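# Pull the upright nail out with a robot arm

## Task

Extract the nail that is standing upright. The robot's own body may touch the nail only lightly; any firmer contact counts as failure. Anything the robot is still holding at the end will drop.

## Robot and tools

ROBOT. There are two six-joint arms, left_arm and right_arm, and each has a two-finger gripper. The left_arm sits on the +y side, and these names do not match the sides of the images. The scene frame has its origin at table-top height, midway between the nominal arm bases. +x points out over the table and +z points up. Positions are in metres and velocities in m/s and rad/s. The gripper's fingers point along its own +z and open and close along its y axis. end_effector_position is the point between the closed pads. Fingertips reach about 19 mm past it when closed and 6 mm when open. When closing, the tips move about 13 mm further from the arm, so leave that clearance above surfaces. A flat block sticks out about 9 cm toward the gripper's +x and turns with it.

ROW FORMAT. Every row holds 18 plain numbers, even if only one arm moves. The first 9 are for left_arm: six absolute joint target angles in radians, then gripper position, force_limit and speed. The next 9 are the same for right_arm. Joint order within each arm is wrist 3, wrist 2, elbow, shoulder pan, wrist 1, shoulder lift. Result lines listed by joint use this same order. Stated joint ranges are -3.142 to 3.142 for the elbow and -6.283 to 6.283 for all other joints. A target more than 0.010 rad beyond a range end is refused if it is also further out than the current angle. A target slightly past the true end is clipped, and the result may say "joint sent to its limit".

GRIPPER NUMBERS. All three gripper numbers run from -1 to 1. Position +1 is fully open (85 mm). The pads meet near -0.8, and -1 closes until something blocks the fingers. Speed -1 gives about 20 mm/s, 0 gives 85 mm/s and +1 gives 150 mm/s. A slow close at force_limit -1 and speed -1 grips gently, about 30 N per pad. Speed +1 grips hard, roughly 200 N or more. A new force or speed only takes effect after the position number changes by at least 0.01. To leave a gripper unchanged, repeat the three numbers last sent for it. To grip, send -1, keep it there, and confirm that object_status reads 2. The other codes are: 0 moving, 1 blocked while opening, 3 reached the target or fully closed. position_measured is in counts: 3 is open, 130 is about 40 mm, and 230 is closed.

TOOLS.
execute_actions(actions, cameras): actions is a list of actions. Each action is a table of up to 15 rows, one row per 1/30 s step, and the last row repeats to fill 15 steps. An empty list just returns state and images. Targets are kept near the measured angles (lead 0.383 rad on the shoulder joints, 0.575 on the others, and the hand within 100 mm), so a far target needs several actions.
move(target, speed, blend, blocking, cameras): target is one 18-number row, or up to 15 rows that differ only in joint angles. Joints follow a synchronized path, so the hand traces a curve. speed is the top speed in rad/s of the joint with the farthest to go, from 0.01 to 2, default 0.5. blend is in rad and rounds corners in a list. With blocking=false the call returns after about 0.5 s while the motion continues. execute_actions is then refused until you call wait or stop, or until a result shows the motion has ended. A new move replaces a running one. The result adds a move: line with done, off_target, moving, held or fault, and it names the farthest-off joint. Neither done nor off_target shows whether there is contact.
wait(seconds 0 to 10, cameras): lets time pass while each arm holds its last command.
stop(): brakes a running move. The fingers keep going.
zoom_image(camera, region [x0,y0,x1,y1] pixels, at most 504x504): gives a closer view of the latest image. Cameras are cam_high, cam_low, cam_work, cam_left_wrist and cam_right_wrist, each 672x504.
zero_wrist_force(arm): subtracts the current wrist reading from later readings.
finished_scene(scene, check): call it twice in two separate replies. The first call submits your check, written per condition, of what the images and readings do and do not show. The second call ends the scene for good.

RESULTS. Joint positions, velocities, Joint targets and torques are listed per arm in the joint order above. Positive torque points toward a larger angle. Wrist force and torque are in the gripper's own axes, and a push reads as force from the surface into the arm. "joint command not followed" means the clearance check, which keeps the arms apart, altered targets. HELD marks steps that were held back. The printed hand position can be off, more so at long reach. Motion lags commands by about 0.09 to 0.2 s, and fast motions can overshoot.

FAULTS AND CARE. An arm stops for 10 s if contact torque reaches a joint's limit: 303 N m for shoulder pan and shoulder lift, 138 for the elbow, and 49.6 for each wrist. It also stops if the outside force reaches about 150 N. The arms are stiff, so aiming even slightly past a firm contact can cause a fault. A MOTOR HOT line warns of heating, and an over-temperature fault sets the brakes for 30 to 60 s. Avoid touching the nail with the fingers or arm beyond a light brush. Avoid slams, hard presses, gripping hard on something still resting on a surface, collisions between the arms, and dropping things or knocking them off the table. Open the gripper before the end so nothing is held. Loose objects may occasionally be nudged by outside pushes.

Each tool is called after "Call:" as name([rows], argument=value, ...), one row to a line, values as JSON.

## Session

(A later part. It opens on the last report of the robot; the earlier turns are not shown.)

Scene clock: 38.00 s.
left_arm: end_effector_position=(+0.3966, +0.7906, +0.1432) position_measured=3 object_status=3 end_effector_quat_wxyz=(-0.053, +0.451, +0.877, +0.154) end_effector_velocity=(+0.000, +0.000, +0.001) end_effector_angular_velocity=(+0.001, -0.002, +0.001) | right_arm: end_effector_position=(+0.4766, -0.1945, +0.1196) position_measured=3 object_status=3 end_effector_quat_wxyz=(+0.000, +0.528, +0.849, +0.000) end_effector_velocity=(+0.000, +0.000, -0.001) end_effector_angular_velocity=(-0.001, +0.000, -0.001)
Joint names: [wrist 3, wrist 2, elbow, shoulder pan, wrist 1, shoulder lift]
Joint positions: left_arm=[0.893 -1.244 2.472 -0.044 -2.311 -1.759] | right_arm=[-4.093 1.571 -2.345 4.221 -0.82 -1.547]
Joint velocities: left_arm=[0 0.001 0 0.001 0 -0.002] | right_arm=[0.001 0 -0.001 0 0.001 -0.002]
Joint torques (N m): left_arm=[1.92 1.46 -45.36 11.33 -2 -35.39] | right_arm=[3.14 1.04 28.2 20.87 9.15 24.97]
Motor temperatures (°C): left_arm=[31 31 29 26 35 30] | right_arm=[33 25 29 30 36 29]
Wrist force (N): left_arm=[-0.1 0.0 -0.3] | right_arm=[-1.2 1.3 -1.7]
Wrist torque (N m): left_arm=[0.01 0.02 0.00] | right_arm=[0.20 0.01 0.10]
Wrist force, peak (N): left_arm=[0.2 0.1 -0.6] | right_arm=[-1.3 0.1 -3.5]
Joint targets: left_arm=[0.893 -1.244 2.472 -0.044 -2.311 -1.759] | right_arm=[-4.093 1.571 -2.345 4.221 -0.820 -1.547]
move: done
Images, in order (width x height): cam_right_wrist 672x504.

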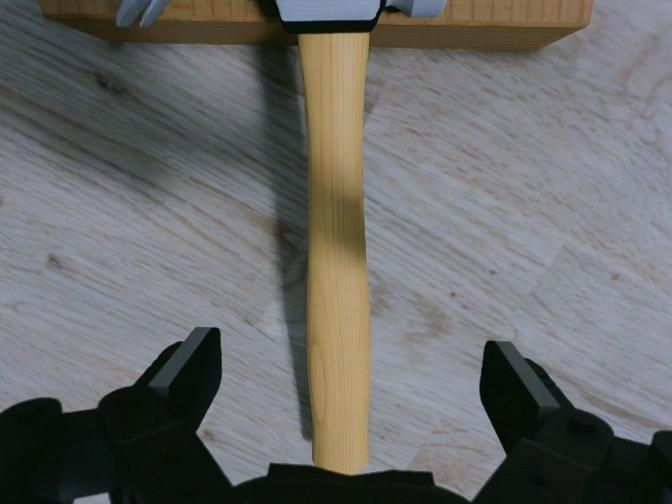

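Call:
move(target=[0.893,-1.244,2.472,-0.044,-2.311,-1.759,1,1,1,-4.0925,1.571,-2.4105,4.2207,-0.5954,-1.7065,1,1,1], speed=0.12, cameras=[])

Call:
execute_actions([
  [[0.893,-1.244,2.472,-0.044,-2.311,-1.759,1,1,1,-4.0925,1.571,-2.4105,4.2207,-0.5954,-1.7065,-1,1,0.4]],
  [[0.893,-1.244,2.472,-0.044,-2.311,-1.759,1,1,1,-4.0925,1.571,-2.4105,4.2207,-0.5954,-1.7065,-1,1,0.4]],
  [[0.893,-1.244,2.472,-0.044,-2.311,-1.759,1,1,1,-4.0925,1.571,-2.4105,4.2207,-0.5954,-1.7065,-1,1,0.4]],
], cameras=["cam_right_wrist"])

Scene clock: 40.63 s.
left_arm: end_effector_position=(+0.3966, +0.7906, +0.1432) position_measured=3 object_status=3 end_effector_quat_wxyz=(-0.053, +0.451, +0.877, +0.154) end_effector_velocity=(+0.000, +0.001, +0.000) end_effector_angular_velocity=(+0.001, +0.000, +0.002) | right_arm: end_effector_position=(+0.4766, -0.1944, +0.0307) position_measured=3 object_status=3 end_effector_quat_wxyz=(+0.000, +0.528, +0.849, +0.000) end_effector_velocity=(+0.000, +0.000, +0.000) end_effector_angular_velocity=(+0.001, +0.000, +0.000)
Joint names: [wrist 3, wrist 2, elbow, shoulder pan, wrist 1, shoulder lift]
Joint positions: left_arm=[0.893 -1.244 2.472 -0.044 -2.311 -1.759] | right_arm=[-4.092 1.571 -2.41 4.221 -0.595 -1.706]
Joint velocities: left_arm=[0 0.001 0 0.001 0 0] | right_arm=[0 0 0 0 0.001 0]
Joint torques (N m): left_arm=[2.2 0.2 -44.07 10.94 -1.72 -34.71] | right_arm=[3.08 2.84 20.54 17.71 9.01 33.76]
Motor temperatures (°C): left_arm=[31 31 29 26 35 30] | right_arm=[33 25 29 30 36 29]
Wrist force (N): left_arm=[0.2 -0.1 -0.3] | right_arm=[-1.9 0.7 -1.1]
Wrist torque (N m): left_arm=[-0.01 -0.03 0.00] | right_arm=[0.12 0.12 0.17]
Wrist force, peak (N): left_arm=[0.1 0.3 -0.5] | right_arm=[-1.5 1.2 -2.5]
Joint targets: left_arm=[0.893 -1.244 2.472 -0.044 -2.311 -1.759] | right_arm=[-4.093 1.571 -2.410 4.221 -0.595 -1.707]
move: done
No camera images: "cameras" was empty.

Scene clock: 42.33 s.
left_arm: end_effector_position=(+0.3966, +0.7906, +0.1432) position_measured=3 object_status=3 end_effector_quat_wxyz=(-0.053, +0.451, +0.877, +0.154) end_effector_velocity=(+0.000, +0.000, -0.001) end_effector_angular_velocity=(-0.001, +0.002, -0.001) | right_arm: end_effector_position=(+0.4766, -0.1944, +0.0306) position_measured=158 object_status=2 end_effector_quat_wxyz=(+0.000, +0.528, +0.849, +0.000) end_effector_velocity=(-0.001, +0.000, +0.000) end_effector_angular_velocity=(-0.001, +0.001, +0.001)
Joint names: [wrist 3, wrist 2, elbow, shoulder pan, wrist 1, shoulder lift]
Joint positions: left_arm=[0.893 -1.244 2.472 -0.044 -2.311 -1.759] | right_arm=[-4.092 1.571 -2.41 4.221 -0.595 -1.707]
Joint velocities: left_arm=[0.001 -0.001 0.001 0 0 0.001] | right_arm=[0 0 0 0.001 -0.001 0]
Joint torques (N m): left_arm=[2.12 0.13 -43.38 11.24 -2.25 -35.31] | right_arm=[2.84 2.3 24.39 14.7 -1.59 37.03]
Motor temperatures (°C): left_arm=[31 31 29 26 35 30] | right_arm=[33 25 29 30 36 29]
Wrist force (N): left_arm=[0.0 0.0 -0.2] | right_arm=[-1.5 2.0 -21.6]
Wrist torque (N m): left_arm=[0.00 0.01 0.00] | right_arm=[0.07 0.09 -0.89]
Wrist force, peak (N): left_arm=[0.2 0.1 -0.6] | right_arm=[-1.5 2.0 -21.6]
Joint targets: left_arm=[0.893 -1.244 2.472 -0.044 -2.311 -1.759] | right_arm=[-4.093 1.571 -2.410 4.221 -0.595 -1.707]
Step readings (joint positions of left_arm | right_arm):
0: [0.893 -1.244 2.472 -0.044 -2.311 -1.759] | [-4.092 1.571 -2.410 4.221 -0.595 -1.706]
1: [0.893 -1.244 2.472 -0.044 -2.311 -1.759] | [-4.092 1.571 -2.410 4.221 -0.595 -1.706]
2: [0.893 -1.244 2.472 -0.044 -2.311 -1.759] | [-4.092 1.571 -2.410 4.221 -0.595 -1.706]
4: [0.893 -1.244 2.472 -0.044 -2.311 -1.759] | [-4.092 1.571 -2.410 4.221 -0.595 -1.706]
8: [0.893 -1.244 2.472 -0.044 -2.311 -1.759] | [-4.092 1.571 -2.411 4.221 -0.595 -1.706]
15: [0.893 -1.244 2.472 -0.044 -2.311 -1.759] | [-4.092 1.571 -2.411 4.221 -0.595 -1.707]
16: [0.893 -1.244 2.472 -0.044 -2.311 -1.759] | [-4.092 1.571 -2.411 4.221 -0.595 -1.707]
17: [0.893 -1.244 2.472 -0.044 -2.311 -1.759] | [-4.092 1.571 -2.411 4.221 -0.595 -1.707]
19: [0.893 -1.244 2.472 -0.044 -2.311 -1.759] | [-4.092 1.571 -2.411 4.221 -0.595 -1.707]
23: [0.893 -1.244 2.472 -0.044 -2.311 -1.759] | [-4.092 1.571 -2.411 4.221 -0.595 -1.707]
30: [0.893 -1.244 2.472 -0.044 -2.311 -1.759] | [-4.092 1.571 -2.411 4.221 -0.595 -1.707]
31: [0.893 -1.244 2.472 -0.044 -2.311 -1.759] | [-4.092 1.571 -2.411 4.221 -0.595 -1.707]
32: [0.893 -1.244 2.472 -0.044 -2.311 -1.759] | [-4.092 1.571 -2.411 4.221 -0.595 -1.707]
34: [0.893 -1.244 2.472 -0.044 -2.311 -1.759] | [-4.092 1.571 -2.411 4.221 -0.595 -1.707]
38: [0.893 -1.244 2.472 -0.044 -2.311 -1.759] | [-4.092 1.571 -2.411 4.221 -0.595 -1.707]
45: [0.893 -1.244 2.472 -0.044 -2.311 -1.759] | [-4.092 1.571 -2.411 4.221 -0.595 -1.707]
Images, in order (width x height): cam_right_wrist 672x504.

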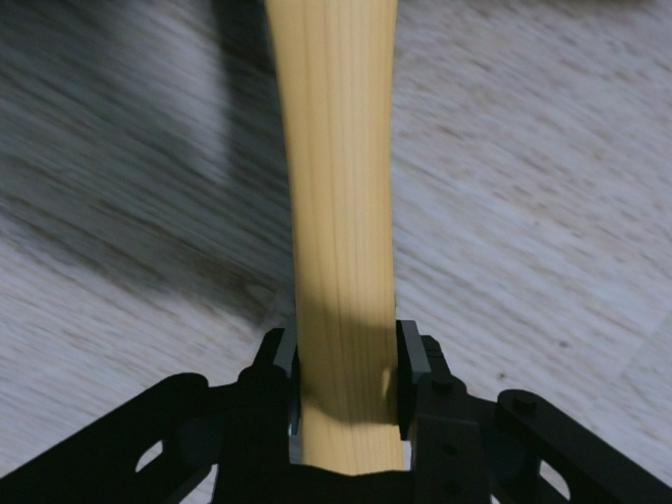

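Call:
move([
  [0.893,-1.244,2.472,-0.044,-2.311,-1.759,1,1,1,-4.0925,1.571,-2.3452,4.2207,-0.8203,-1.5469,-1,1,0.4],
  [0.893,-1.244,2.472,-0.044,-2.311,-1.759,1,1,1,-4.0925,1.571,-2.2047,4.2207,-1.1184,-1.3893,-1,1,0.4],
  [0.893,-1.244,2.472,-0.044,-2.311,-1.759,1,1,1,-1.5674,1.571,-1.9248,4.7158,-1.3947,-1.3929,-1,1,0.4],
], speed=[0.1,0.2,0.5], cameras=["cam_right_wrist"])

Call:
move([
  [0.893,-1.244,2.472,-0.044,-2.311,-1.759,1,1,1,-1.683,2.353,-1.8308,4.633,-1.0053,-1.9555,-1,1,0.4],
  [0.893,-1.244,2.472,-0.044,-2.311,-1.759,1,1,1,-3.1416,2.7634,-1.4853,4.3342,-2.7915,-2.0064,-1,1,0.4],
], speed=0.4, cameras=["cam_high","cam_low","cam_work","cam_right_wrist"])

Scene clock: 52.43 s.
left_arm: end_effector_position=(+0.3966, +0.7906, +0.1432) position_measured=3 object_status=3 end_effector_quat_wxyz=(-0.053, +0.451, +0.877, +0.154) end_effector_velocity=(+0.001, -0.001, +0.001) end_effector_angular_velocity=(+0.000, -0.002, -0.001) | right_arm: end_effector_position=(+0.2486, +0.0016, +0.3997) position_measured=233 object_status=3 end_effector_quat_wxyz=(+0.000, +1.000, -0.001, +0.000) end_effector_velocity=(+0.000, +0.000, +0.000) end_effector_angular_velocity=(-0.001, +0.000, -0.002)
Joint names: [wrist 3, wrist 2, elbow, shoulder pan, wrist 1, shoulder lift]
Joint positions: left_arm=[0.893 -1.244 2.472 -0.044 -2.311 -1.759] | right_arm=[-1.567 1.571 -1.925 4.716 -1.395 -1.393]
Joint velocities: left_arm=[0 0 0 -0.001 0 -0.002] | right_arm=[0.001 0 0 -0.001 0 -0.001]
Joint torques (N m): left_arm=[1.09 0.4 -40.47 7.24 -3.53 -29.54] | right_arm=[3.21 -2.42 51.34 20.83 0.8 24.48]
Motor temperatures (°C): left_arm=[31 31 29 26 35 30] | right_arm=[33 25 29 30 36 29]
Wrist force (N): left_arm=[0.1 0.0 -0.1] | right_arm=[-1.7 0.3 -0.8]
Wrist torque (N m): left_arm=[0.00 -0.02 -0.01] | right_arm=[0.08 0.14 0.20]
Wrist force, peak (N): left_arm=[0.1 -0.2 -0.7] | right_arm=[-1.8 2.2 -21.4]
Joint targets: left_arm=[0.893 -1.244 2.472 -0.044 -2.311 -1.759] | right_arm=[-1.567 1.571 -1.925 4.716 -1.395 -1.393]
move: done
Images, in order (width x height): cam_right_wrist 672x504.

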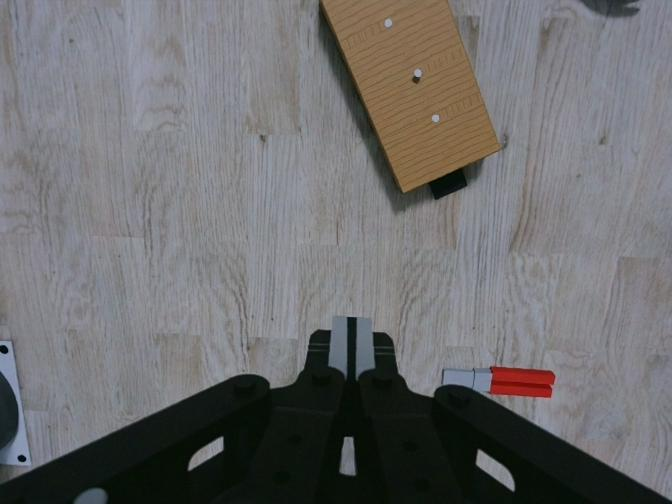

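Scene clock: 59.47 s.
left_arm: end_effector_position=(+0.3966, +0.7906, +0.1432) position_measured=3 object_status=3 end_effector_quat_wxyz=(-0.053, +0.451, +0.877, +0.154) end_effector_velocity=(+0.000, +0.000, -0.001) end_effector_angular_velocity=(+0.000, +0.002, +0.000) | right_arm: end_effector_position=(+0.2482, +0.1018, +0.4203) position_measured=233 object_status=3 end_effector_quat_wxyz=(-0.001, +0.707, -0.001, -0.707) end_effector_velocity=(+0.001, +0.000, +0.001) end_effector_angular_velocity=(+0.001, +0.000, -0.002)
Joint names: [wrist 3, wrist 2, elbow, shoulder pan, wrist 1, shoulder lift]
Joint positions: left_arm=[0.893 -1.244 2.472 -0.044 -2.311 -1.759] | right_arm=[-3.142 2.763 -1.485 4.334 -2.791 -2.006]
Joint velocities: left_arm=[0 0 0 0 0 0.002] | right_arm=[-0.001 0 0 -0.002 -0.001 0.001]
Joint torques (N m): left_arm=[1.17 0.32 -39.6 -1.89 -4.04 -29.04] | right_arm=[-3.03 4.08 44.48 -18.78 -5.24 71.25]
Motor temperatures (°C): left_arm=[31 31 29 26 35 30] | right_arm=[33 25 29 30 36 29]
Wrist force (N): left_arm=[0.1 -0.2 -0.2] | right_arm=[-5.0 0.8 1.1]
Wrist torque (N m): left_arm=[-0.03 -0.02 0.00] | right_arm=[0.19 0.02 0.10]
Wrist force, peak (N): left_arm=[-0.1 -0.3 -0.6] | right_arm=[-6.5 0.7 1.1]
Joint targets: left_arm=[0.893 -1.244 2.472 -0.044 -2.311 -1.759] | right_arm=[-3.142 2.763 -1.485 4.334 -2.792 -2.006]
move: done
Images, in order (width x height): cam_high 672x504, cam_low 672x504, cam_work 672x504, cam_right_wrist 672x504.

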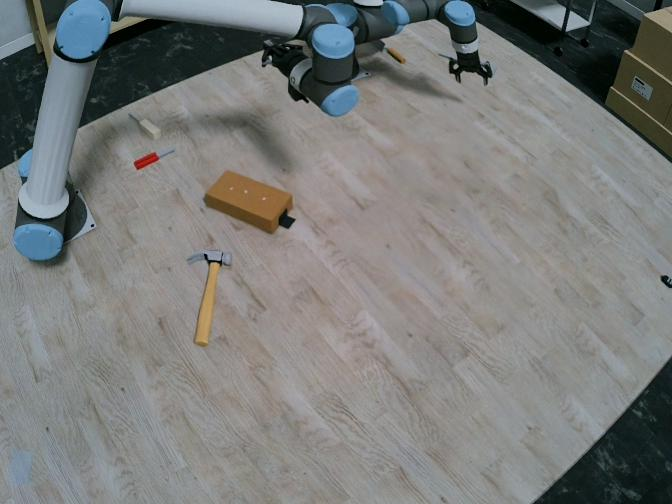

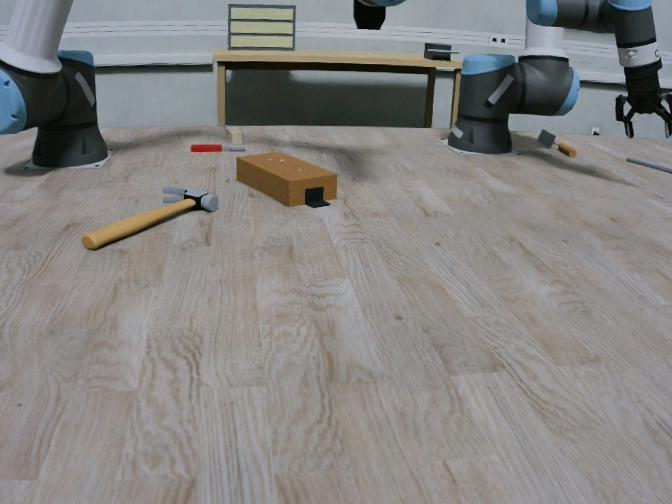

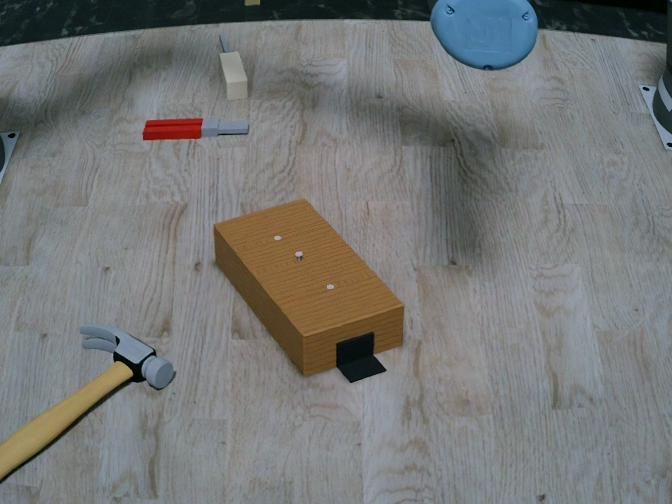

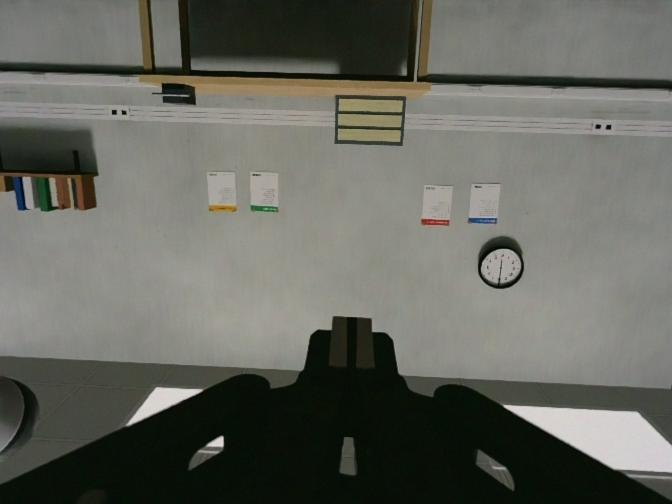

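Call:
move([
  [0.893,-1.244,2.472,-0.044,-2.311,-1.759,1,1,1,-1.683,2.353,-1.8308,4.633,-1.0053,-1.9555,1,1,1],
  [0.893,-1.244,2.472,-0.044,-2.311,-1.759,1,1,1,-4.398,1.571,-1.9184,3.9622,-1.3931,-1.4009,1,1,1],
], speed=0.8, cameras=["cam_right_wrist"])

Scene clock: 67.77 s.
left_arm: end_effector_position=(+0.3966, +0.7906, +0.1432) position_measured=3 object_status=3 end_effector_quat_wxyz=(-0.053, +0.451, +0.877, +0.154) end_effector_velocity=(-0.001, +0.000, -0.001) end_effector_angular_velocity=(+0.001, +0.001, +0.000) | right_arm: end_effector_position=(+0.5979, -0.2690, +0.3996) position_measured=3 object_status=3 end_effector_quat_wxyz=(+0.000, +0.508, +0.861, +0.000) end_effector_velocity=(+0.000, -0.001, -0.001) end_effector_angular_velocity=(-0.002, +0.001, +0.000)
Joint names: [wrist 3, wrist 2, elbow, shoulder pan, wrist 1, shoulder lift]
Joint positions: left_arm=[0.893 -1.244 2.472 -0.044 -2.311 -1.759] | right_arm=[-4.398 1.571 -1.918 3.962 -1.393 -1.401]
Joint velocities: left_arm=[0 0.001 0.001 0 0 0] | right_arm=[-0.002 -0.001 0 -0.001 -0.001 0]
Joint torques (N m): left_arm=[0.63 0.49 -35.85 -6.88 -4.56 -26.95] | right_arm=[-2.37 -2.55 39.39 -17.31 0.86 50.8]
Motor temperatures (°C): left_arm=[31 31 29 26 35 30] | right_arm=[33 25 29 30 36 29]
Wrist force (N): left_arm=[0.2 0.1 -0.3] | right_arm=[-1.2 0.7 -1.1]
Wrist torque (N m): left_arm=[0.02 -0.02 0.00] | right_arm=[0.15 0.05 0.19]
Wrist force, peak (N): left_arm=[0.1 0.0 -0.6] | right_arm=[-6.3 0.7 1.5]
Joint targets: left_arm=[0.893 -1.244 2.472 -0.044 -2.311 -1.759] | right_arm=[-4.398 1.571 -1.918 3.962 -1.393 -1.401]
move: done
Images, in order (width x height): cam_right_wrist 672x504.

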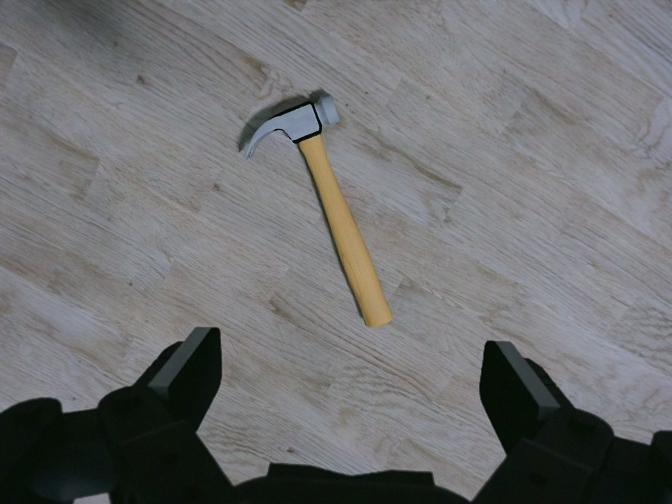

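Call:
move(target=[0.893,-1.244,2.472,-0.044,-2.311,-1.759,1,1,1,-4.7738,1.571,-2.2784,3.9284,-0.8209,-1.6131,1,1,1], cameras=["cam_right_wrist"])

Scene clock: 69.90 s.
left_arm: end_effector_position=(+0.3966, +0.7906, +0.1432) position_measured=3 object_status=3 end_effector_quat_wxyz=(-0.053, +0.451, +0.877, +0.154) end_effector_velocity=(+0.000, +0.000, +0.000) end_effector_angular_velocity=(-0.001, +0.001, +0.000) | right_arm: end_effector_position=(+0.5974, -0.2973, +0.1194) position_measured=3 object_status=3 end_effector_quat_wxyz=(+0.000, +0.354, +0.935, +0.000) end_effector_velocity=(-0.001, +0.000, +0.000) end_effector_angular_velocity=(+0.000, +0.000, +0.002)
Joint names: [wrist 3, wrist 2, elbow, shoulder pan, wrist 1, shoulder lift]
Joint positions: left_arm=[0.893 -1.244 2.472 -0.044 -2.311 -1.759] | right_arm=[-4.774 1.571 -2.278 3.928 -0.821 -1.613]
Joint velocities: left_arm=[0 -0.001 0 0 0 0.001] | right_arm=[-0.001 0 -0.001 0.001 0 0]
Joint torques (N m): left_arm=[0.25 0.23 -35.85 -6.54 -5.05 -26.14] | right_arm=[-3.05 -2.2 29 -17.16 9.02 32.32]
Motor temperatures (°C): left_arm=[31 31 29 26 35 30] | right_arm=[33 25 29 30 36 29]
Wrist force (N): left_arm=[0.1 0.1 -0.2] | right_arm=[-1.2 1.0 -2.6]
Wrist torque (N m): left_arm=[0.02 0.00 0.00] | right_arm=[0.17 0.04 0.15]
Wrist force, peak (N): left_arm=[-0.1 -0.1 -0.6] | right_arm=[-1.7 -0.1 -3.8]
Joint targets: left_arm=[0.893 -1.244 2.472 -0.044 -2.311 -1.759] | right_arm=[-4.774 1.571 -2.278 3.928 -0.821 -1.613]
move: done
Images, in order (width x height): cam_right_wrist 672x504.

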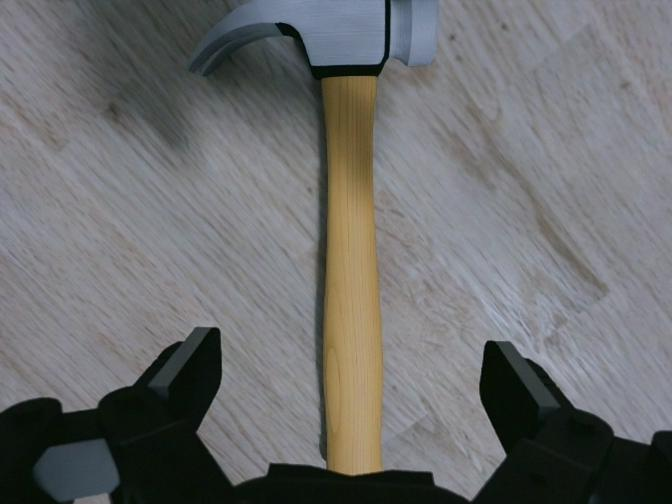

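Call:
move(target=[0.893,-1.244,2.472,-0.044,-2.311,-1.759,1,1,1,-4.7738,1.571,-2.3448,3.9284,-0.5881,-1.7795,1,1,1], speed=0.12, cameras=[])

Call:
execute_actions([
  [[0.893,-1.244,2.472,-0.044,-2.311,-1.759,1,1,1,-4.7738,1.571,-2.3448,3.9284,-0.5881,-1.7795,-1,1,0.5]],
  [[0.893,-1.244,2.472,-0.044,-2.311,-1.759,1,1,1,-4.7738,1.571,-2.3448,3.9284,-0.5881,-1.7795,-1,1,0.5]],
  [[0.893,-1.244,2.472,-0.044,-2.311,-1.759,1,1,1,-4.7738,1.571,-2.3448,3.9284,-0.5881,-1.7795,-1,1,0.5]],
], cameras=[])

Call:
move(target=[0.893,-1.244,2.472,-0.044,-2.311,-1.759,1,1,1,-4.7738,1.571,-2.2784,3.9284,-0.8209,-1.6131,-1,1,0.5], speed=0.1, cameras=["cam_right_wrist","cam_work"])

Scene clock: 72.80 s.
left_arm: end_effector_position=(+0.3966, +0.7906, +0.1432) position_measured=3 object_status=3 end_effector_quat_wxyz=(-0.053, +0.451, +0.877, +0.154) end_effector_velocity=(+0.000, +0.001, +0.000) end_effector_angular_velocity=(+0.000, +0.000, +0.001) | right_arm: end_effector_position=(+0.5973, -0.2974, +0.0207) position_measured=3 object_status=3 end_effector_quat_wxyz=(+0.000, +0.354, +0.935, +0.000) end_effector_velocity=(+0.000, +0.001, +0.000) end_effector_angular_velocity=(+0.001, -0.001, +0.001)
Joint names: [wrist 3, wrist 2, elbow, shoulder pan, wrist 1, shoulder lift]
Joint positions: left_arm=[0.893 -1.244 2.472 -0.044 -2.311 -1.759] | right_arm=[-4.774 1.571 -2.345 3.928 -0.588 -1.779]
Joint velocities: left_arm=[0 0 0 0.001 0 0] | right_arm=[0.001 0 0 0.002 0.001 0]
Joint torques (N m): left_arm=[0.11 0.71 -34.28 -6.08 -5.19 -26.71] | right_arm=[-2.89 -1.61 20.65 -13.07 8.42 39.35]
Motor temperatures (°C): left_arm=[31 31 29 26 35 30] | right_arm=[33 25 29 30 36 29]
Wrist force (N): left_arm=[0.1 0.0 0.0] | right_arm=[-1.5 1.1 -2.1]
Wrist torque (N m): left_arm=[0.00 -0.01 0.00] | right_arm=[0.30 0.08 0.14]
Wrist force, peak (N): left_arm=[0.3 0.0 -0.4] | right_arm=[-1.1 1.0 -2.8]
Joint targets: left_arm=[0.893 -1.244 2.472 -0.044 -2.311 -1.759] | right_arm=[-4.774 1.571 -2.345 3.928 -0.588 -1.780]
move: done
No camera images: "cameras" was empty.

Scene clock: 74.50 s.
left_arm: end_effector_position=(+0.3966, +0.7906, +0.1432) position_measured=3 object_status=3 end_effector_quat_wxyz=(-0.053, +0.451, +0.877, +0.154) end_effector_velocity=(+0.000, +0.000, +0.000) end_effector_angular_velocity=(+0.000, -0.001, +0.000) | right_arm: end_effector_position=(+0.5973, -0.2974, +0.0206) position_measured=164 object_status=2 end_effector_quat_wxyz=(+0.000, +0.354, +0.935, +0.000) end_effector_velocity=(-0.001, +0.001, +0.000) end_effector_angular_velocity=(+0.001, -0.001, +0.002)
Joint names: [wrist 3, wrist 2, elbow, shoulder pan, wrist 1, shoulder lift]
Joint positions: left_arm=[0.893 -1.244 2.472 -0.044 -2.311 -1.759] | right_arm=[-4.774 1.571 -2.345 3.928 -0.588 -1.78]
Joint velocities: left_arm=[0 0 -0.001 0 0 0] | right_arm=[0 0 0 0.002 0 0.001]
Joint torques (N m): left_arm=[0.54 0.7 -32.88 -7.83 -5.17 -26.55] | right_arm=[0.13 -1.3 25.75 -10.8 4.78 39.47]
Motor temperatures (°C): left_arm=[31 31 29 26 35 30] | right_arm=[33 25 29 30 36 29]
Wrist force (N): left_arm=[0.4 -0.3 -0.2] | right_arm=[3.0 -9.2 -37.4]
Wrist torque (N m): left_arm=[-0.05 -0.07 0.00] | right_arm=[0.58 0.04 -0.43]
Wrist force, peak (N): left_arm=[0.4 -0.3 -0.2] | right_arm=[3.3 -9.0 -37.7]
Joint targets: left_arm=[0.893 -1.244 2.472 -0.044 -2.311 -1.759] | right_arm=[-4.774 1.571 -2.345 3.928 -0.588 -1.780]
Step readings (joint positions of left_arm | right_arm):
0: [0.893 -1.244 2.472 -0.044 -2.311 -1.759] | [-4.774 1.571 -2.345 3.928 -0.588 -1.779]
1: [0.893 -1.244 2.472 -0.044 -2.311 -1.759] | [-4.774 1.571 -2.345 3.928 -0.588 -1.779]
2: [0.893 -1.244 2.472 -0.044 -2.311 -1.759] | [-4.774 1.571 -2.345 3.928 -0.588 -1.779]
4: [0.893 -1.244 2.472 -0.044 -2.311 -1.759] | [-4.774 1.571 -2.345 3.928 -0.588 -1.779]
8: [0.893 -1.244 2.472 -0.044 -2.311 -1.759] | [-4.774 1.571 -2.345 3.928 -0.588 -1.779]
15: [0.893 -1.244 2.472 -0.044 -2.311 -1.759] | [-4.774 1.571 -2.345 3.928 -0.588 -1.780]
16: [0.893 -1.244 2.472 -0.044 -2.311 -1.759] | [-4.774 1.571 -2.345 3.928 -0.588 -1.780]
17: [0.893 -1.244 2.472 -0.044 -2.311 -1.759] | [-4.774 1.571 -2.345 3.928 -0.588 -1.780]
19: [0.893 -1.244 2.472 -0.044 -2.311 -1.759] | [-4.774 1.571 -2.345 3.928 -0.588 -1.780]
23: [0.893 -1.244 2.472 -0.044 -2.311 -1.759] | [-4.774 1.571 -2.345 3.928 -0.588 -1.780]
30: [0.893 -1.244 2.472 -0.044 -2.311 -1.759] | [-4.774 1.571 -2.345 3.928 -0.588 -1.780]
31: [0.893 -1.244 2.472 -0.044 -2.311 -1.759] | [-4.774 1.571 -2.345 3.928 -0.588 -1.780]
32: [0.893 -1.244 2.472 -0.044 -2.311 -1.759] | [-4.774 1.571 -2.345 3.928 -0.588 -1.780]
34: [0.893 -1.244 2.472 -0.044 -2.311 -1.759] | [-4.774 1.571 -2.345 3.928 -0.588 -1.780]
38: [0.893 -1.244 2.472 -0.044 -2.311 -1.759] | [-4.774 1.571 -2.345 3.928 -0.588 -1.780]
45: [0.893 -1.244 2.472 -0.044 -2.311 -1.759] | [-4.774 1.571 -2.345 3.928 -0.588 -1.780]
No camera images: "cameras" was empty.

Scene clock: 77.20 s.
left_arm: end_effector_position=(+0.3966, +0.7906, +0.1432) position_measured=3 object_status=3 end_effector_quat_wxyz=(-0.053, +0.451, +0.877, +0.154) end_effector_velocity=(+0.000, +0.000, +0.000) end_effector_angular_velocity=(-0.001, +0.000, +0.001) | right_arm: end_effector_position=(+0.5974, -0.2973, +0.1193) position_measured=164 object_status=2 end_effector_quat_wxyz=(+0.000, +0.354, +0.935, +0.000) end_effector_velocity=(+0.001, -0.001, +0.001) end_effector_angular_velocity=(+0.000, +0.000, -0.003)
Joint names: [wrist 3, wrist 2, elbow, shoulder pan, wrist 1, shoulder lift]
Joint positions: left_arm=[0.893 -1.244 2.472 -0.044 -2.311 -1.759] | right_arm=[-4.774 1.571 -2.278 3.928 -0.821 -1.613]
Joint velocities: left_arm=[0 -0.001 0 0 0 0] | right_arm=[0.001 0 0.001 -0.002 -0.002 0.001]
Joint torques (N m): left_arm=[0.65 0.63 -32.73 -7 -5.39 -26.5] | right_arm=[2.39 -0.68 42.16 -9.37 1.05 59.27]
Motor temperatures (°C): left_arm=[31 31 29 26 35 30] | right_arm=[33 25 29 30 36 29]
Wrist force (N): left_arm=[0.1 0.0 0.0] | right_arm=[-0.8 0.8 0.9]
Wrist torque (N m): left_arm=[0.01 -0.01 0.00] | right_arm=[0.10 0.02 0.15]
Wrist force, peak (N): left_arm=[0.0 -0.3 -0.6] | right_arm=[3.0 -8.8 -37.0]
Joint targets: left_arm=[0.893 -1.244 2.472 -0.044 -2.311 -1.759] | right_arm=[-4.774 1.571 -2.278 3.928 -0.821 -1.613]
move: done
Images, in order (width x height): cam_work 672x504, cam_right_wrist 672x504.

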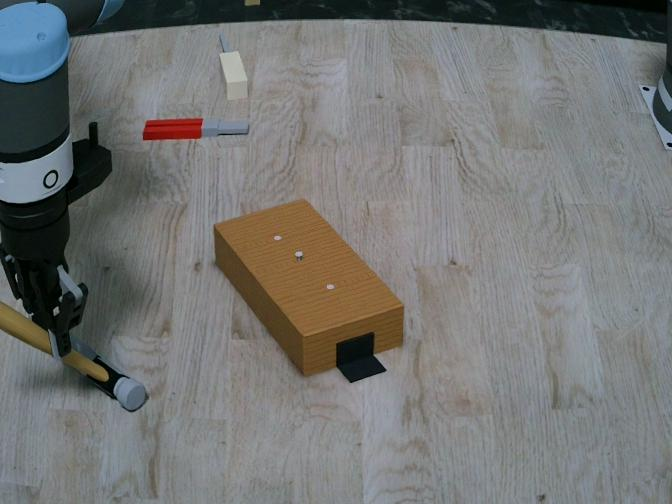

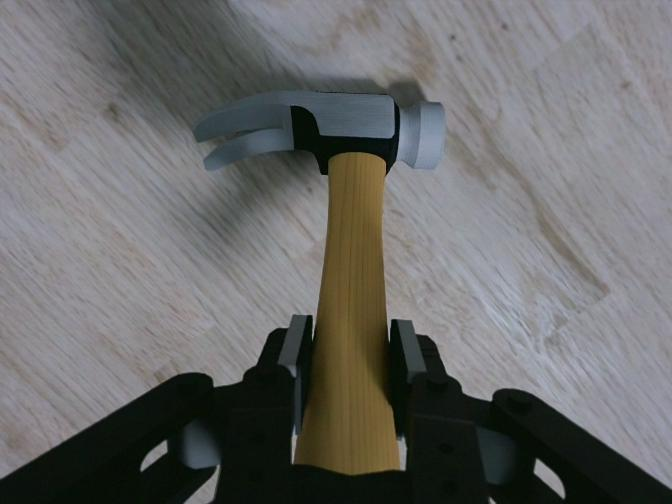

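Call:
move(target=[0.893,-1.244,2.472,-0.044,-2.311,-1.759,1,1,1,-4.7738,1.571,-2.3448,3.9284,-0.5881,-1.7795,-1,1,0.5], speed=0.06, cameras=[])

Call:
execute_actions([
  [[0.893,-1.244,2.472,-0.044,-2.311,-1.759,1,1,1,-4.7738,1.571,-2.3448,3.9284,-0.5881,-1.7795,0.9,1,-0.8]],
  [[0.893,-1.244,2.472,-0.044,-2.311,-1.759,1,1,1,-4.7738,1.571,-2.3448,3.9284,-0.5881,-1.7795,0.9,1,-0.8]],
  [[0.893,-1.244,2.472,-0.044,-2.311,-1.759,1,1,1,-4.7738,1.571,-2.3448,3.9284,-0.5881,-1.7795,0.9,1,-0.8]],
], cameras=["cam_work"])

Call:
move(target=[0.893,-1.244,2.472,-0.044,-2.311,-1.759,1,1,1,-4.7238,1.571,-2.3606,3.9784,-0.5903,-1.7615,0.9,1,-0.8], speed=0.1, cameras=["cam_right_wrist"])

Scene clock: 82.80 s.
left_arm: end_effector_position=(+0.3966, +0.7906, +0.1432) position_measured=3 object_status=3 end_effector_quat_wxyz=(-0.053, +0.451, +0.877, +0.154) end_effector_velocity=(+0.000, +0.000, +0.001) end_effector_angular_velocity=(+0.000, -0.002, -0.001) | right_arm: end_effector_position=(+0.5974, -0.2974, +0.0208) position_measured=164 object_status=2 end_effector_quat_wxyz=(+0.000, +0.354, +0.935, +0.000) end_effector_velocity=(+0.000, +0.000, -0.001) end_effector_angular_velocity=(+0.000, +0.000, +0.000)
Joint names: [wrist 3, wrist 2, elbow, shoulder pan, wrist 1, shoulder lift]
Joint positions: left_arm=[0.893 -1.244 2.472 -0.044 -2.311 -1.759] | right_arm=[-4.774 1.571 -2.345 3.928 -0.588 -1.779]
Joint velocities: left_arm=[0 0 0 -0.001 0 -0.002] | right_arm=[0.001 0 -0.001 0.001 0.002 -0.001]
Joint torques (N m): left_arm=[0.08 0.69 -31.18 -6.07 -6.33 -25.35] | right_arm=[2.46 0.76 7.05 -0.64 4.59 24.69]
Motor temperatures (°C): left_arm=[31 31 29 26 35 30] | right_arm=[33 25 29 30 36 29]
Wrist force (N): left_arm=[0.0 0.0 -0.3] | right_arm=[7.0 7.3 -25.2]
Wrist torque (N m): left_arm=[0.00 0.00 0.00] | right_arm=[0.31 0.02 0.14]
Wrist force, peak (N): left_arm=[0.4 -0.1 -0.4] | right_arm=[7.0 7.3 -25.2]
Joint targets: left_arm=[0.893 -1.244 2.472 -0.044 -2.311 -1.759] | right_arm=[-4.774 1.571 -2.345 3.928 -0.588 -1.780]
move: done
No camera images: "cameras" was empty.

Scene clock: 84.77 s.
left_arm: end_effector_position=(+0.3966, +0.7906, +0.1432) position_measured=3 object_status=3 end_effector_quat_wxyz=(-0.053, +0.451, +0.877, +0.154) end_effector_velocity=(+0.001, +0.000, +0.000) end_effector_angular_velocity=(+0.001, +0.000, -0.001) | right_arm: end_effector_position=(+0.5973, -0.2974, +0.0206) position_measured=16 object_status=0 end_effector_quat_wxyz=(+0.000, +0.354, +0.935, +0.000) end_effector_velocity=(+0.000, +0.001, +0.000) end_effector_angular_velocity=(+0.001, -0.001, +0.002)
Joint names: [wrist 3, wrist 2, elbow, shoulder pan, wrist 1, shoulder lift]
Joint positions: left_arm=[0.893 -1.244 2.472 -0.044 -2.311 -1.759] | right_arm=[-4.774 1.571 -2.345 3.928 -0.588 -1.779]
Joint velocities: left_arm=[0 0.001 -0.001 -0.001 0 0.001] | right_arm=[0 0 0 0.002 0.001 0.001]
Joint torques (N m): left_arm=[0.47 0.59 -32.37 -2.09 -5.97 -23.85] | right_arm=[2.35 1.04 30.41 0.02 1.4 64.07]
Motor temperatures (°C): left_arm=[31 31 29 26 35 30] | right_arm=[33 25 29 30 36 29]
Wrist force (N): left_arm=[0.0 0.2 -0.1] | right_arm=[-1.6 1.5 -2.4]
Wrist torque (N m): left_arm=[0.03 0.01 0.00] | right_arm=[0.38 0.09 0.14]
Wrist force, peak (N): left_arm=[0.5 0.0 -0.5] | right_arm=[7.4 5.3 -31.1]
Joint targets: left_arm=[0.893 -1.244 2.472 -0.044 -2.311 -1.759] | right_arm=[-4.774 1.571 -2.345 3.928 -0.588 -1.780]
Step readings (joint positions of left_arm | right_arm):
0: [0.893 -1.244 2.472 -0.044 -2.311 -1.759] | [-4.774 1.571 -2.345 3.928 -0.588 -1.779]
1: [0.893 -1.244 2.472 -0.044 -2.311 -1.759] | [-4.774 1.571 -2.345 3.928 -0.588 -1.779]
2: [0.893 -1.244 2.472 -0.044 -2.311 -1.759] | [-4.774 1.571 -2.345 3.928 -0.588 -1.779]
4: [0.893 -1.244 2.472 -0.044 -2.311 -1.759] | [-4.774 1.571 -2.345 3.928 -0.588 -1.780]
8: [0.893 -1.244 2.472 -0.044 -2.311 -1.759] | [-4.774 1.571 -2.345 3.928 -0.588 -1.780]
15: [0.893 -1.244 2.472 -0.044 -2.311 -1.759] | [-4.774 1.571 -2.345 3.928 -0.588 -1.780]
16: [0.893 -1.244 2.472 -0.044 -2.311 -1.759] | [-4.774 1.571 -2.345 3.928 -0.588 -1.780]
17: [0.893 -1.244 2.472 -0.044 -2.311 -1.759] | [-4.774 1.571 -2.345 3.928 -0.588 -1.780]
19: [0.893 -1.244 2.472 -0.044 -2.311 -1.759] | [-4.774 1.571 -2.345 3.928 -0.588 -1.780]
23: [0.893 -1.244 2.472 -0.044 -2.311 -1.759] | [-4.774 1.571 -2.345 3.928 -0.588 -1.780]
30: [0.893 -1.244 2.472 -0.044 -2.311 -1.759] | [-4.774 1.571 -2.345 3.928 -0.588 -1.780]
31: [0.893 -1.244 2.472 -0.044 -2.311 -1.759] | [-4.774 1.571 -2.345 3.928 -0.588 -1.780]
32: [0.893 -1.244 2.472 -0.044 -2.311 -1.759] | [-4.774 1.571 -2.345 3.928 -0.588 -1.780]
34: [0.893 -1.244 2.472 -0.044 -2.311 -1.759] | [-4.774 1.571 -2.345 3.928 -0.588 -1.780]
38: [0.893 -1.244 2.472 -0.044 -2.311 -1.759] | [-4.774 1.571 -2.345 3.928 -0.588 -1.780]
45: [0.893 -1.244 2.472 -0.044 -2.311 -1.759] | [-4.774 1.571 -2.345 3.928 -0.588 -1.780]
Images, in order (width x height): cam_work 672x504.

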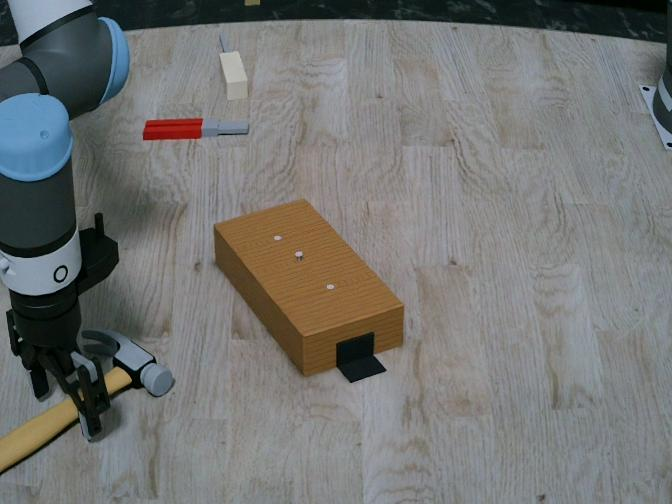

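Scene clock: 85.63 s.
left_arm: end_effector_position=(+0.3966, +0.7906, +0.1432) position_measured=3 object_status=3 end_effector_quat_wxyz=(-0.053, +0.451, +0.877, +0.154) end_effector_velocity=(+0.000, +0.000, +0.000) end_effector_angular_velocity=(+0.000, -0.001, -0.001) | right_arm: end_effector_position=(+0.5764, -0.2790, +0.0235) position_measured=16 object_status=3 end_effector_quat_wxyz=(+0.000, +0.354, +0.935, +0.000) end_effector_velocity=(-0.001, +0.001, +0.000) end_effector_angular_velocity=(+0.001, -0.001, +0.000)
Joint names: [wrist 3, wrist 2, elbow, shoulder pan, wrist 1, shoulder lift]
Joint positions: left_arm=[0.893 -1.244 2.472 -0.044 -2.311 -1.759] | right_arm=[-4.724 1.571 -2.361 3.978 -0.59 -1.762]
Joint velocities: left_arm=[0 0.001 0 0 0 -0.001] | right_arm=[0.002 0 0 0.002 0.001 0.001]
Joint torques (N m): left_arm=[-0.2 0.46 -31.67 -5.33 -6.3 -23.18] | right_arm=[2.78 1.65 20.34 20.6 0.99 64.2]
Motor temperatures (°C): left_arm=[31 31 29 26 35 30] | right_arm=[33 25 29 30 36 29]
Wrist force (N): left_arm=[-0.1 -0.1 -0.2] | right_arm=[-1.2 1.2 -1.3]
Wrist torque (N m): left_arm=[-0.02 0.02 -0.01] | right_arm=[0.29 0.00 0.17]
Wrist force, peak (N): left_arm=[0.0 0.3 -0.5] | right_arm=[-2.8 1.1 -2.1]
Joint targets: left_arm=[0.893 -1.244 2.472 -0.044 -2.311 -1.759] | right_arm=[-4.724 1.571 -2.361 3.978 -0.590 -1.761]
move: done
Images, in order (width x height): cam_right_wrist 672x504.

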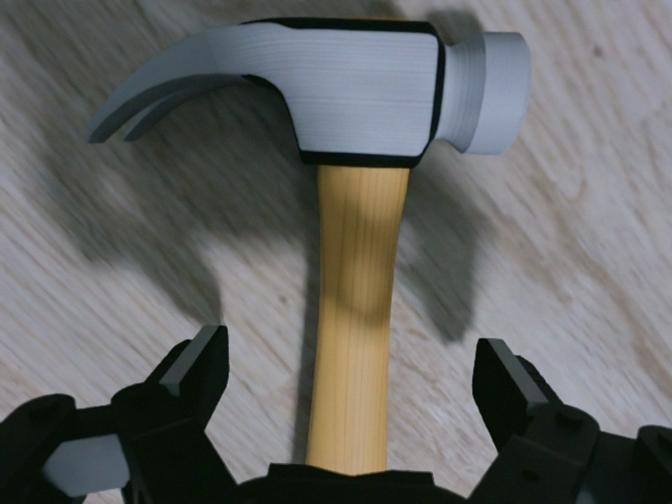

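Call:
execute_actions([
  [[0.893,-1.244,2.472,-0.044,-2.311,-1.759,1,1,1,-4.6738,1.571,-2.3606,3.9784,-0.5903,-1.7615,0.9,1,-0.8]],
  [[0.893,-1.244,2.472,-0.044,-2.311,-1.759,1,1,1,-4.6738,1.571,-2.3606,3.9784,-0.5903,-1.7615,-1,1,0.7]],
  [[0.893,-1.244,2.472,-0.044,-2.311,-1.759,1,1,1,-4.6738,1.571,-2.3606,3.9784,-0.5903,-1.7615,-1,1,0.7]],
  [[0.893,-1.244,2.472,-0.044,-2.311,-1.759,1,1,1,-4.6738,1.571,-2.3606,3.9784,-0.5903,-1.7615,-1,1,0.7]],
], cameras=[])

Call:
move(target=[0.893,-1.244,2.472,-0.044,-2.311,-1.759,1,1,1,-4.6738,1.571,-2.1597,3.9784,-1.1083,-1.4444,-1,1,0.7], speed=0.15, cameras=["cam_right_wrist","cam_work"])

Scene clock: 88.33 s.
left_arm: end_effector_position=(+0.3966, +0.7906, +0.1432) position_measured=3 object_status=3 end_effector_quat_wxyz=(-0.053, +0.451, +0.877, +0.154) end_effector_velocity=(+0.000, +0.000, -0.001) end_effector_angular_velocity=(+0.001, +0.001, +0.000) | right_arm: end_effector_position=(+0.5763, -0.2789, +0.0235) position_measured=176 object_status=2 end_effector_quat_wxyz=(+0.000, +0.378, +0.926, +0.000) end_effector_velocity=(-0.001, +0.001, +0.000) end_effector_angular_velocity=(+0.000, +0.000, +0.002)
Joint names: [wrist 3, wrist 2, elbow, shoulder pan, wrist 1, shoulder lift]
Joint positions: left_arm=[0.893 -1.244 2.472 -0.044 -2.311 -1.759] | right_arm=[-4.674 1.571 -2.361 3.978 -0.59 -1.761]
Joint velocities: left_arm=[0 0.001 0 0 0 0.001] | right_arm=[0 0 0 0.002 -0.001 0.001]
Joint torques (N m): left_arm=[-0.13 0.42 -33.05 -7.04 -6.92 -23.47] | right_arm=[2.44 2.02 24.95 16.49 5.97 19.94]
Motor temperatures (°C): left_arm=[31 31 29 26 35 30] | right_arm=[33 25 29 30 36 29]
Wrist force (N): left_arm=[0.1 -0.2 -0.2] | right_arm=[-1.0 -8.4 -36.1]
Wrist torque (N m): left_arm=[-0.03 -0.02 0.00] | right_arm=[0.41 0.02 -0.60]
Wrist force, peak (N): left_arm=[0.3 -0.3 -0.3] | right_arm=[-1.0 -8.4 -36.1]
Joint targets: left_arm=[0.893 -1.244 2.472 -0.044 -2.311 -1.759] | right_arm=[-4.674 1.571 -2.361 3.978 -0.590 -1.761]
Step readings (joint positions of left_arm | right_arm):
0: [0.893 -1.244 2.472 -0.044 -2.311 -1.759] | [-4.724 1.571 -2.361 3.978 -0.590 -1.761]
1: [0.893 -1.244 2.472 -0.044 -2.311 -1.759] | [-4.723 1.571 -2.361 3.978 -0.590 -1.761]
2: [0.893 -1.244 2.472 -0.044 -2.311 -1.759] | [-4.716 1.571 -2.361 3.978 -0.590 -1.761]
4: [0.893 -1.244 2.472 -0.044 -2.311 -1.759] | [-4.694 1.571 -2.361 3.978 -0.590 -1.761]
8: [0.893 -1.244 2.472 -0.044 -2.311 -1.759] | [-4.677 1.571 -2.361 3.978 -0.590 -1.761]
15: [0.893 -1.244 2.472 -0.044 -2.311 -1.759] | [-4.674 1.571 -2.361 3.978 -0.590 -1.761]
16: [0.893 -1.244 2.472 -0.044 -2.311 -1.759] | [-4.674 1.571 -2.361 3.978 -0.590 -1.761]
17: [0.893 -1.244 2.472 -0.044 -2.311 -1.759] | [-4.674 1.571 -2.361 3.978 -0.590 -1.761]
19: [0.893 -1.244 2.472 -0.044 -2.311 -1.759] | [-4.674 1.571 -2.361 3.978 -0.590 -1.761]
23: [0.893 -1.244 2.472 -0.044 -2.311 -1.759] | [-4.674 1.571 -2.361 3.978 -0.590 -1.761]
30: [0.893 -1.244 2.472 -0.044 -2.311 -1.759] | [-4.674 1.571 -2.361 3.978 -0.590 -1.761]
31: [0.893 -1.244 2.472 -0.044 -2.311 -1.759] | [-4.674 1.571 -2.361 3.978 -0.590 -1.761]
32: [0.893 -1.244 2.472 -0.044 -2.311 -1.759] | [-4.674 1.571 -2.361 3.978 -0.590 -1.761]
34: [0.893 -1.244 2.472 -0.044 -2.311 -1.759] | [-4.674 1.571 -2.361 3.978 -0.590 -1.761]
38: [0.893 -1.244 2.472 -0.044 -2.311 -1.759] | [-4.674 1.571 -2.361 3.978 -0.590 -1.761]
45: [0.893 -1.244 2.472 -0.044 -2.311 -1.759] | [-4.674 1.571 -2.361 3.978 -0.590 -1.761]
46: [0.893 -1.244 2.472 -0.044 -2.311 -1.759] | [-4.674 1.571 -2.361 3.978 -0.590 -1.761]
47: [0.893 -1.244 2.472 -0.044 -2.311 -1.759] | [-4.674 1.571 -2.361 3.978 -0.590 -1.761]
49: [0.893 -1.244 2.472 -0.044 -2.311 -1.759] | [-4.674 1.571 -2.361 3.978 -0.590 -1.761]
53: [0.893 -1.244 2.472 -0.044 -2.311 -1.759] | [-4.674 1.571 -2.361 3.978 -0.590 -1.761]
60: [0.893 -1.244 2.472 -0.044 -2.311 -1.759] | [-4.674 1.571 -2.361 3.978 -0.590 -1.761]
No camera images: "cameras" was empty.

Scene clock: 92.20 s.
left_arm: end_effector_position=(+0.3966, +0.7906, +0.1432) position_measured=3 object_status=3 end_effector_quat_wxyz=(-0.053, +0.451, +0.877, +0.154) end_effector_velocity=(+0.000, +0.000, +0.000) end_effector_angular_velocity=(+0.000, +0.001, +0.000) | right_arm: end_effector_position=(+0.5763, -0.2789, +0.2495) position_measured=176 object_status=2 end_effector_quat_wxyz=(+0.000, +0.378, +0.926, +0.000) end_effector_velocity=(+0.000, -0.001, +0.000) end_effector_angular_velocity=(-0.001, +0.001, -0.002)
Joint names: [wrist 3, wrist 2, elbow, shoulder pan, wrist 1, shoulder lift]
Joint positions: left_arm=[0.893 -1.244 2.472 -0.044 -2.311 -1.759] | right_arm=[-4.674 1.571 -2.16 3.978 -1.108 -1.444]
Joint velocities: left_arm=[0 0 -0.001 0 0 0.001] | right_arm=[-0.001 0 0 -0.002 -0.002 0.001]
Joint torques (N m): left_arm=[0.04 0.02 -33.96 -7.55 -7.5 -24.35] | right_arm=[1.15 2.81 50.98 5.75 1.4 52.07]
Motor temperatures (°C): left_arm=[31 31 29 26 35 30] | right_arm=[33 25 29 30 36 29]
Wrist force (N): left_arm=[0.1 0.1 -0.3] | right_arm=[-1.7 0.1 3.8]
Wrist torque (N m): left_arm=[0.02 -0.02 0.00] | right_arm=[0.00 -0.06 0.14]
Wrist force, peak (N): left_arm=[0.2 0.3 -0.6] | right_arm=[-1.3 -8.3 -36.5]
Joint targets: left_arm=[0.893 -1.244 2.472 -0.044 -2.311 -1.759] | right_arm=[-4.674 1.571 -2.160 3.978 -1.108 -1.444]
move: done
Images, in order (width x height): cam_work 672x504, cam_right_wrist 672x504.

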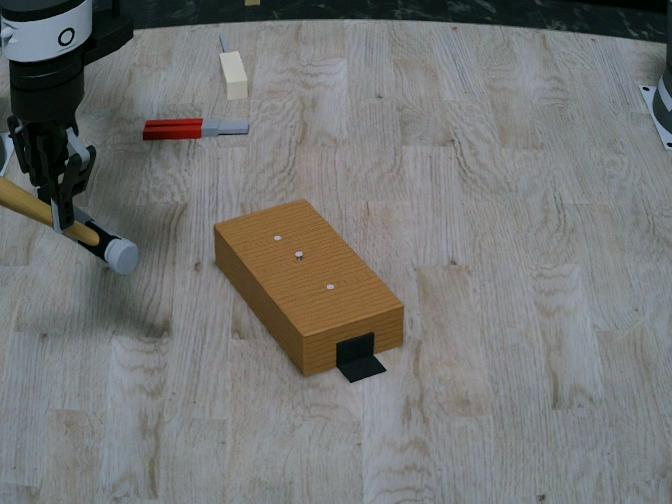

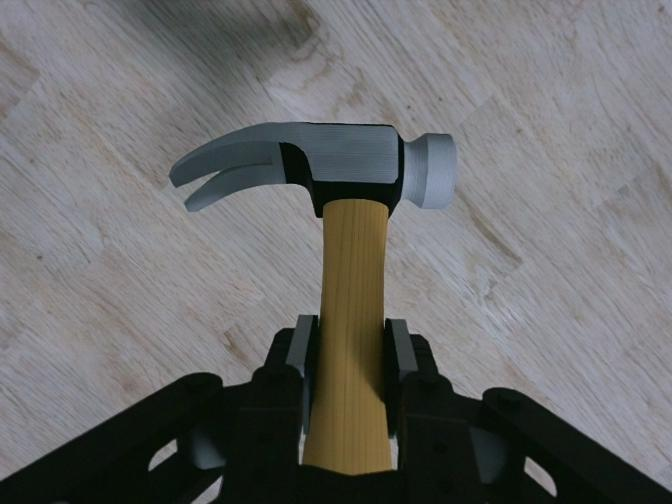

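Call:
move(target=[0.893,-1.244,2.472,-0.044,-2.311,-1.759,1,1,1,-4.6738,1.571,-2.3606,3.9784,-0.5903,-1.7615,-1,1,0.7], speed=0.12, cameras=[])

Call:
execute_actions([
  [[0.893,-1.244,2.472,-0.044,-2.311,-1.759,1,1,1,-4.6738,1.571,-2.3606,3.9784,-0.5903,-1.7615,0.9,1,-0.8]],
  [[0.893,-1.244,2.472,-0.044,-2.311,-1.759,1,1,1,-4.6738,1.571,-2.3606,3.9784,-0.5903,-1.7615,0.9,1,-0.8]],
  [[0.893,-1.244,2.472,-0.044,-2.311,-1.759,1,1,1,-4.6738,1.571,-2.3606,3.9784,-0.5903,-1.7615,0.9,1,-0.8]],
], cameras=[])

Call:
move(target=[0.893,-1.244,2.472,-0.044,-2.311,-1.759,1,1,1,-4.7238,1.571,-2.3448,3.9284,-0.5881,-1.7795,0.9,1,-0.8], speed=0.1, cameras=["cam_right_wrist"])

Scene clock: 100.10 s.
left_arm: end_effector_position=(+0.3966, +0.7906, +0.1432) position_measured=3 object_status=3 end_effector_quat_wxyz=(-0.053, +0.451, +0.877, +0.154) end_effector_velocity=(+0.001, +0.000, +0.000) end_effector_angular_velocity=(-0.001, +0.000, +0.000) | right_arm: end_effector_position=(+0.5764, -0.2788, +0.0237) position_measured=176 object_status=2 end_effector_quat_wxyz=(+0.000, +0.378, +0.926, +0.000) end_effector_velocity=(+0.000, +0.000, +0.000) end_effector_angular_velocity=(+0.000, +0.000, -0.001)
Joint names: [wrist 3, wrist 2, elbow, shoulder pan, wrist 1, shoulder lift]
Joint positions: left_arm=[0.893 -1.244 2.472 -0.044 -2.311 -1.759] | right_arm=[-4.674 1.571 -2.36 3.978 -0.59 -1.761]
Joint velocities: left_arm=[0 -0.001 -0.002 0.001 0 0.002] | right_arm=[0.001 0 -0.001 0.001 0.002 0]
Joint torques (N m): left_arm=[-0.08 0.78 -33.4 -6 -6.84 -18.84] | right_arm=[-1.99 0.65 2.28 -13.51 3.81 6.25]
Motor temperatures (°C): left_arm=[31 31 29 26 35 30] | right_arm=[33 25 29 30 36 29]
Wrist force (N): left_arm=[0.1 0.1 -0.3] | right_arm=[4.4 -5.7 -56.7]
Wrist torque (N m): left_arm=[0.02 -0.01 0.00] | right_arm=[0.23 0.18 0.33]
Wrist force, peak (N): left_arm=[0.0 -0.3 -0.6] | right_arm=[4.4 -5.7 -56.7]
Joint targets: left_arm=[0.893 -1.244 2.472 -0.044 -2.311 -1.759] | right_arm=[-4.674 1.571 -2.361 3.978 -0.590 -1.761]
move: done
No camera images: "cameras" was empty.

Scene clock: 102.20 s.
left_arm: end_effector_position=(+0.3966, +0.7906, +0.1432) position_measured=3 object_status=3 end_effector_quat_wxyz=(-0.053, +0.451, +0.877, +0.154) end_effector_velocity=(+0.000, +0.000, +0.000) end_effector_angular_velocity=(+0.001, +0.000, -0.001) | right_arm: end_effector_position=(+0.5763, -0.2789, +0.0235) position_measured=16 object_status=0 end_effector_quat_wxyz=(+0.000, +0.378, +0.926, +0.000) end_effector_velocity=(+0.000, +0.001, +0.000) end_effector_angular_velocity=(+0.000, +0.000, +0.001)
Joint names: [wrist 3, wrist 2, elbow, shoulder pan, wrist 1, shoulder lift]
Joint positions: left_arm=[0.893 -1.244 2.472 -0.044 -2.311 -1.759] | right_arm=[-4.674 1.571 -2.361 3.978 -0.59 -1.761]
Joint velocities: left_arm=[0.001 0.001 0 0 0 0] | right_arm=[0 0 0 0.001 0 0.001]
Joint torques (N m): left_arm=[-0.28 0.79 -35.56 -6.35 -6.7 -19.62] | right_arm=[-2.02 -2.57 30.21 -12.83 1.85 63.79]
Motor temperatures (°C): left_arm=[31 31 29 26 35 30] | right_arm=[33 25 29 30 36 29]
Wrist force (N): left_arm=[0.0 -0.2 -0.1] | right_arm=[-1.6 1.0 -1.5]
Wrist torque (N m): left_arm=[-0.03 0.01 0.00] | right_arm=[0.25 0.10 0.14]
Wrist force, peak (N): left_arm=[0.4 -0.2 -0.2] | right_arm=[4.6 -5.4 -58.9]
Joint targets: left_arm=[0.893 -1.244 2.472 -0.044 -2.311 -1.759] | right_arm=[-4.674 1.571 -2.361 3.978 -0.590 -1.761]
Step readings (joint positions of left_arm | right_arm):
0: [0.893 -1.244 2.472 -0.044 -2.311 -1.759] | [-4.674 1.571 -2.360 3.978 -0.590 -1.761]
1: [0.893 -1.244 2.472 -0.044 -2.311 -1.759] | [-4.674 1.571 -2.360 3.978 -0.590 -1.761]
2: [0.893 -1.244 2.472 -0.044 -2.311 -1.759] | [-4.674 1.571 -2.360 3.978 -0.590 -1.761]
4: [0.893 -1.244 2.472 -0.044 -2.311 -1.759] | [-4.674 1.571 -2.361 3.978 -0.590 -1.762]
8: [0.893 -1.244 2.472 -0.044 -2.311 -1.759] | [-4.674 1.571 -2.361 3.978 -0.590 -1.762]
15: [0.893 -1.244 2.472 -0.044 -2.311 -1.759] | [-4.674 1.571 -2.361 3.978 -0.590 -1.762]
16: [0.893 -1.244 2.472 -0.044 -2.311 -1.759] | [-4.674 1.571 -2.361 3.978 -0.590 -1.762]
17: [0.893 -1.244 2.472 -0.044 -2.311 -1.759] | [-4.674 1.571 -2.361 3.978 -0.590 -1.762]
19: [0.893 -1.244 2.472 -0.044 -2.311 -1.759] | [-4.674 1.571 -2.361 3.978 -0.590 -1.762]
23: [0.893 -1.244 2.472 -0.044 -2.311 -1.759] | [-4.674 1.571 -2.361 3.978 -0.590 -1.762]
30: [0.893 -1.244 2.472 -0.044 -2.311 -1.759] | [-4.674 1.571 -2.361 3.978 -0.590 -1.762]
31: [0.893 -1.244 2.472 -0.044 -2.311 -1.759] | [-4.674 1.571 -2.361 3.978 -0.590 -1.762]
32: [0.893 -1.244 2.472 -0.044 -2.311 -1.759] | [-4.674 1.571 -2.361 3.978 -0.590 -1.762]
34: [0.893 -1.244 2.472 -0.044 -2.311 -1.759] | [-4.674 1.571 -2.361 3.978 -0.590 -1.762]
38: [0.893 -1.244 2.472 -0.044 -2.311 -1.759] | [-4.674 1.571 -2.361 3.978 -0.590 -1.762]
45: [0.893 -1.244 2.472 -0.044 -2.311 -1.759] | [-4.674 1.571 -2.361 3.978 -0.590 -1.761]
No camera images: "cameras" was empty.

Scene clock: 103.07 s.
left_arm: end_effector_position=(+0.3966, +0.7906, +0.1432) position_measured=3 object_status=3 end_effector_quat_wxyz=(-0.053, +0.451, +0.877, +0.154) end_effector_velocity=(+0.000, +0.000, +0.000) end_effector_angular_velocity=(+0.000, +0.000, -0.001) | right_arm: end_effector_position=(+0.5973, -0.2974, +0.0207) position_measured=16 object_status=3 end_effector_quat_wxyz=(+0.000, +0.378, +0.926, +0.000) end_effector_velocity=(+0.001, -0.001, +0.000) end_effector_angular_velocity=(+0.001, -0.001, -0.001)
Joint names: [wrist 3, wrist 2, elbow, shoulder pan, wrist 1, shoulder lift]
Joint positions: left_arm=[0.893 -1.244 2.472 -0.044 -2.311 -1.759] | right_arm=[-4.724 1.571 -2.345 3.929 -0.588 -1.779]
Joint velocities: left_arm=[0 0 -0.001 0 0 0] | right_arm=[-0.001 0 0.001 -0.002 0.001 0]
Joint torques (N m): left_arm=[-0.21 0.55 -34.36 -5.56 -6.94 -20.46] | right_arm=[-3.26 -2.41 33.1 -16.65 8.56 37.69]
Motor temperatures (°C): left_arm=[31 31 29 26 35 30] | right_arm=[33 25 29 30 36 29]
Wrist force (N): left_arm=[0.0 -0.1 -0.2] | right_arm=[-1.4 0.8 -1.7]
Wrist torque (N m): left_arm=[-0.01 0.00 0.00] | right_arm=[0.23 0.04 0.16]
Wrist force, peak (N): left_arm=[0.2 -0.4 -0.4] | right_arm=[-2.1 1.1 -1.9]
Joint targets: left_arm=[0.893 -1.244 2.472 -0.044 -2.311 -1.759] | right_arm=[-4.724 1.571 -2.345 3.928 -0.588 -1.780]
move: done
Images, in order (width x height): cam_right_wrist 672x504.

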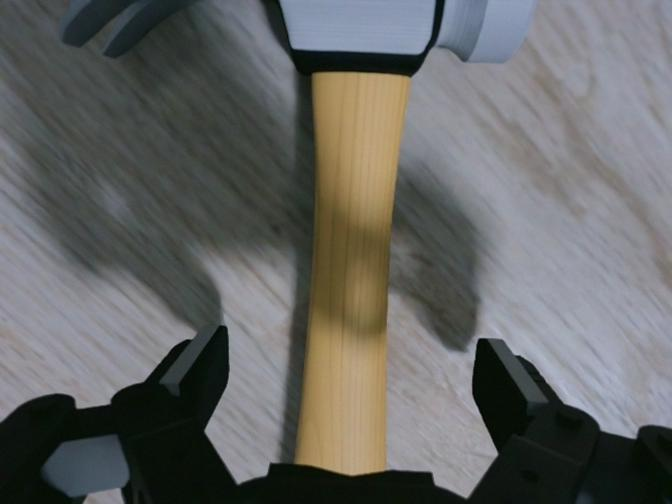

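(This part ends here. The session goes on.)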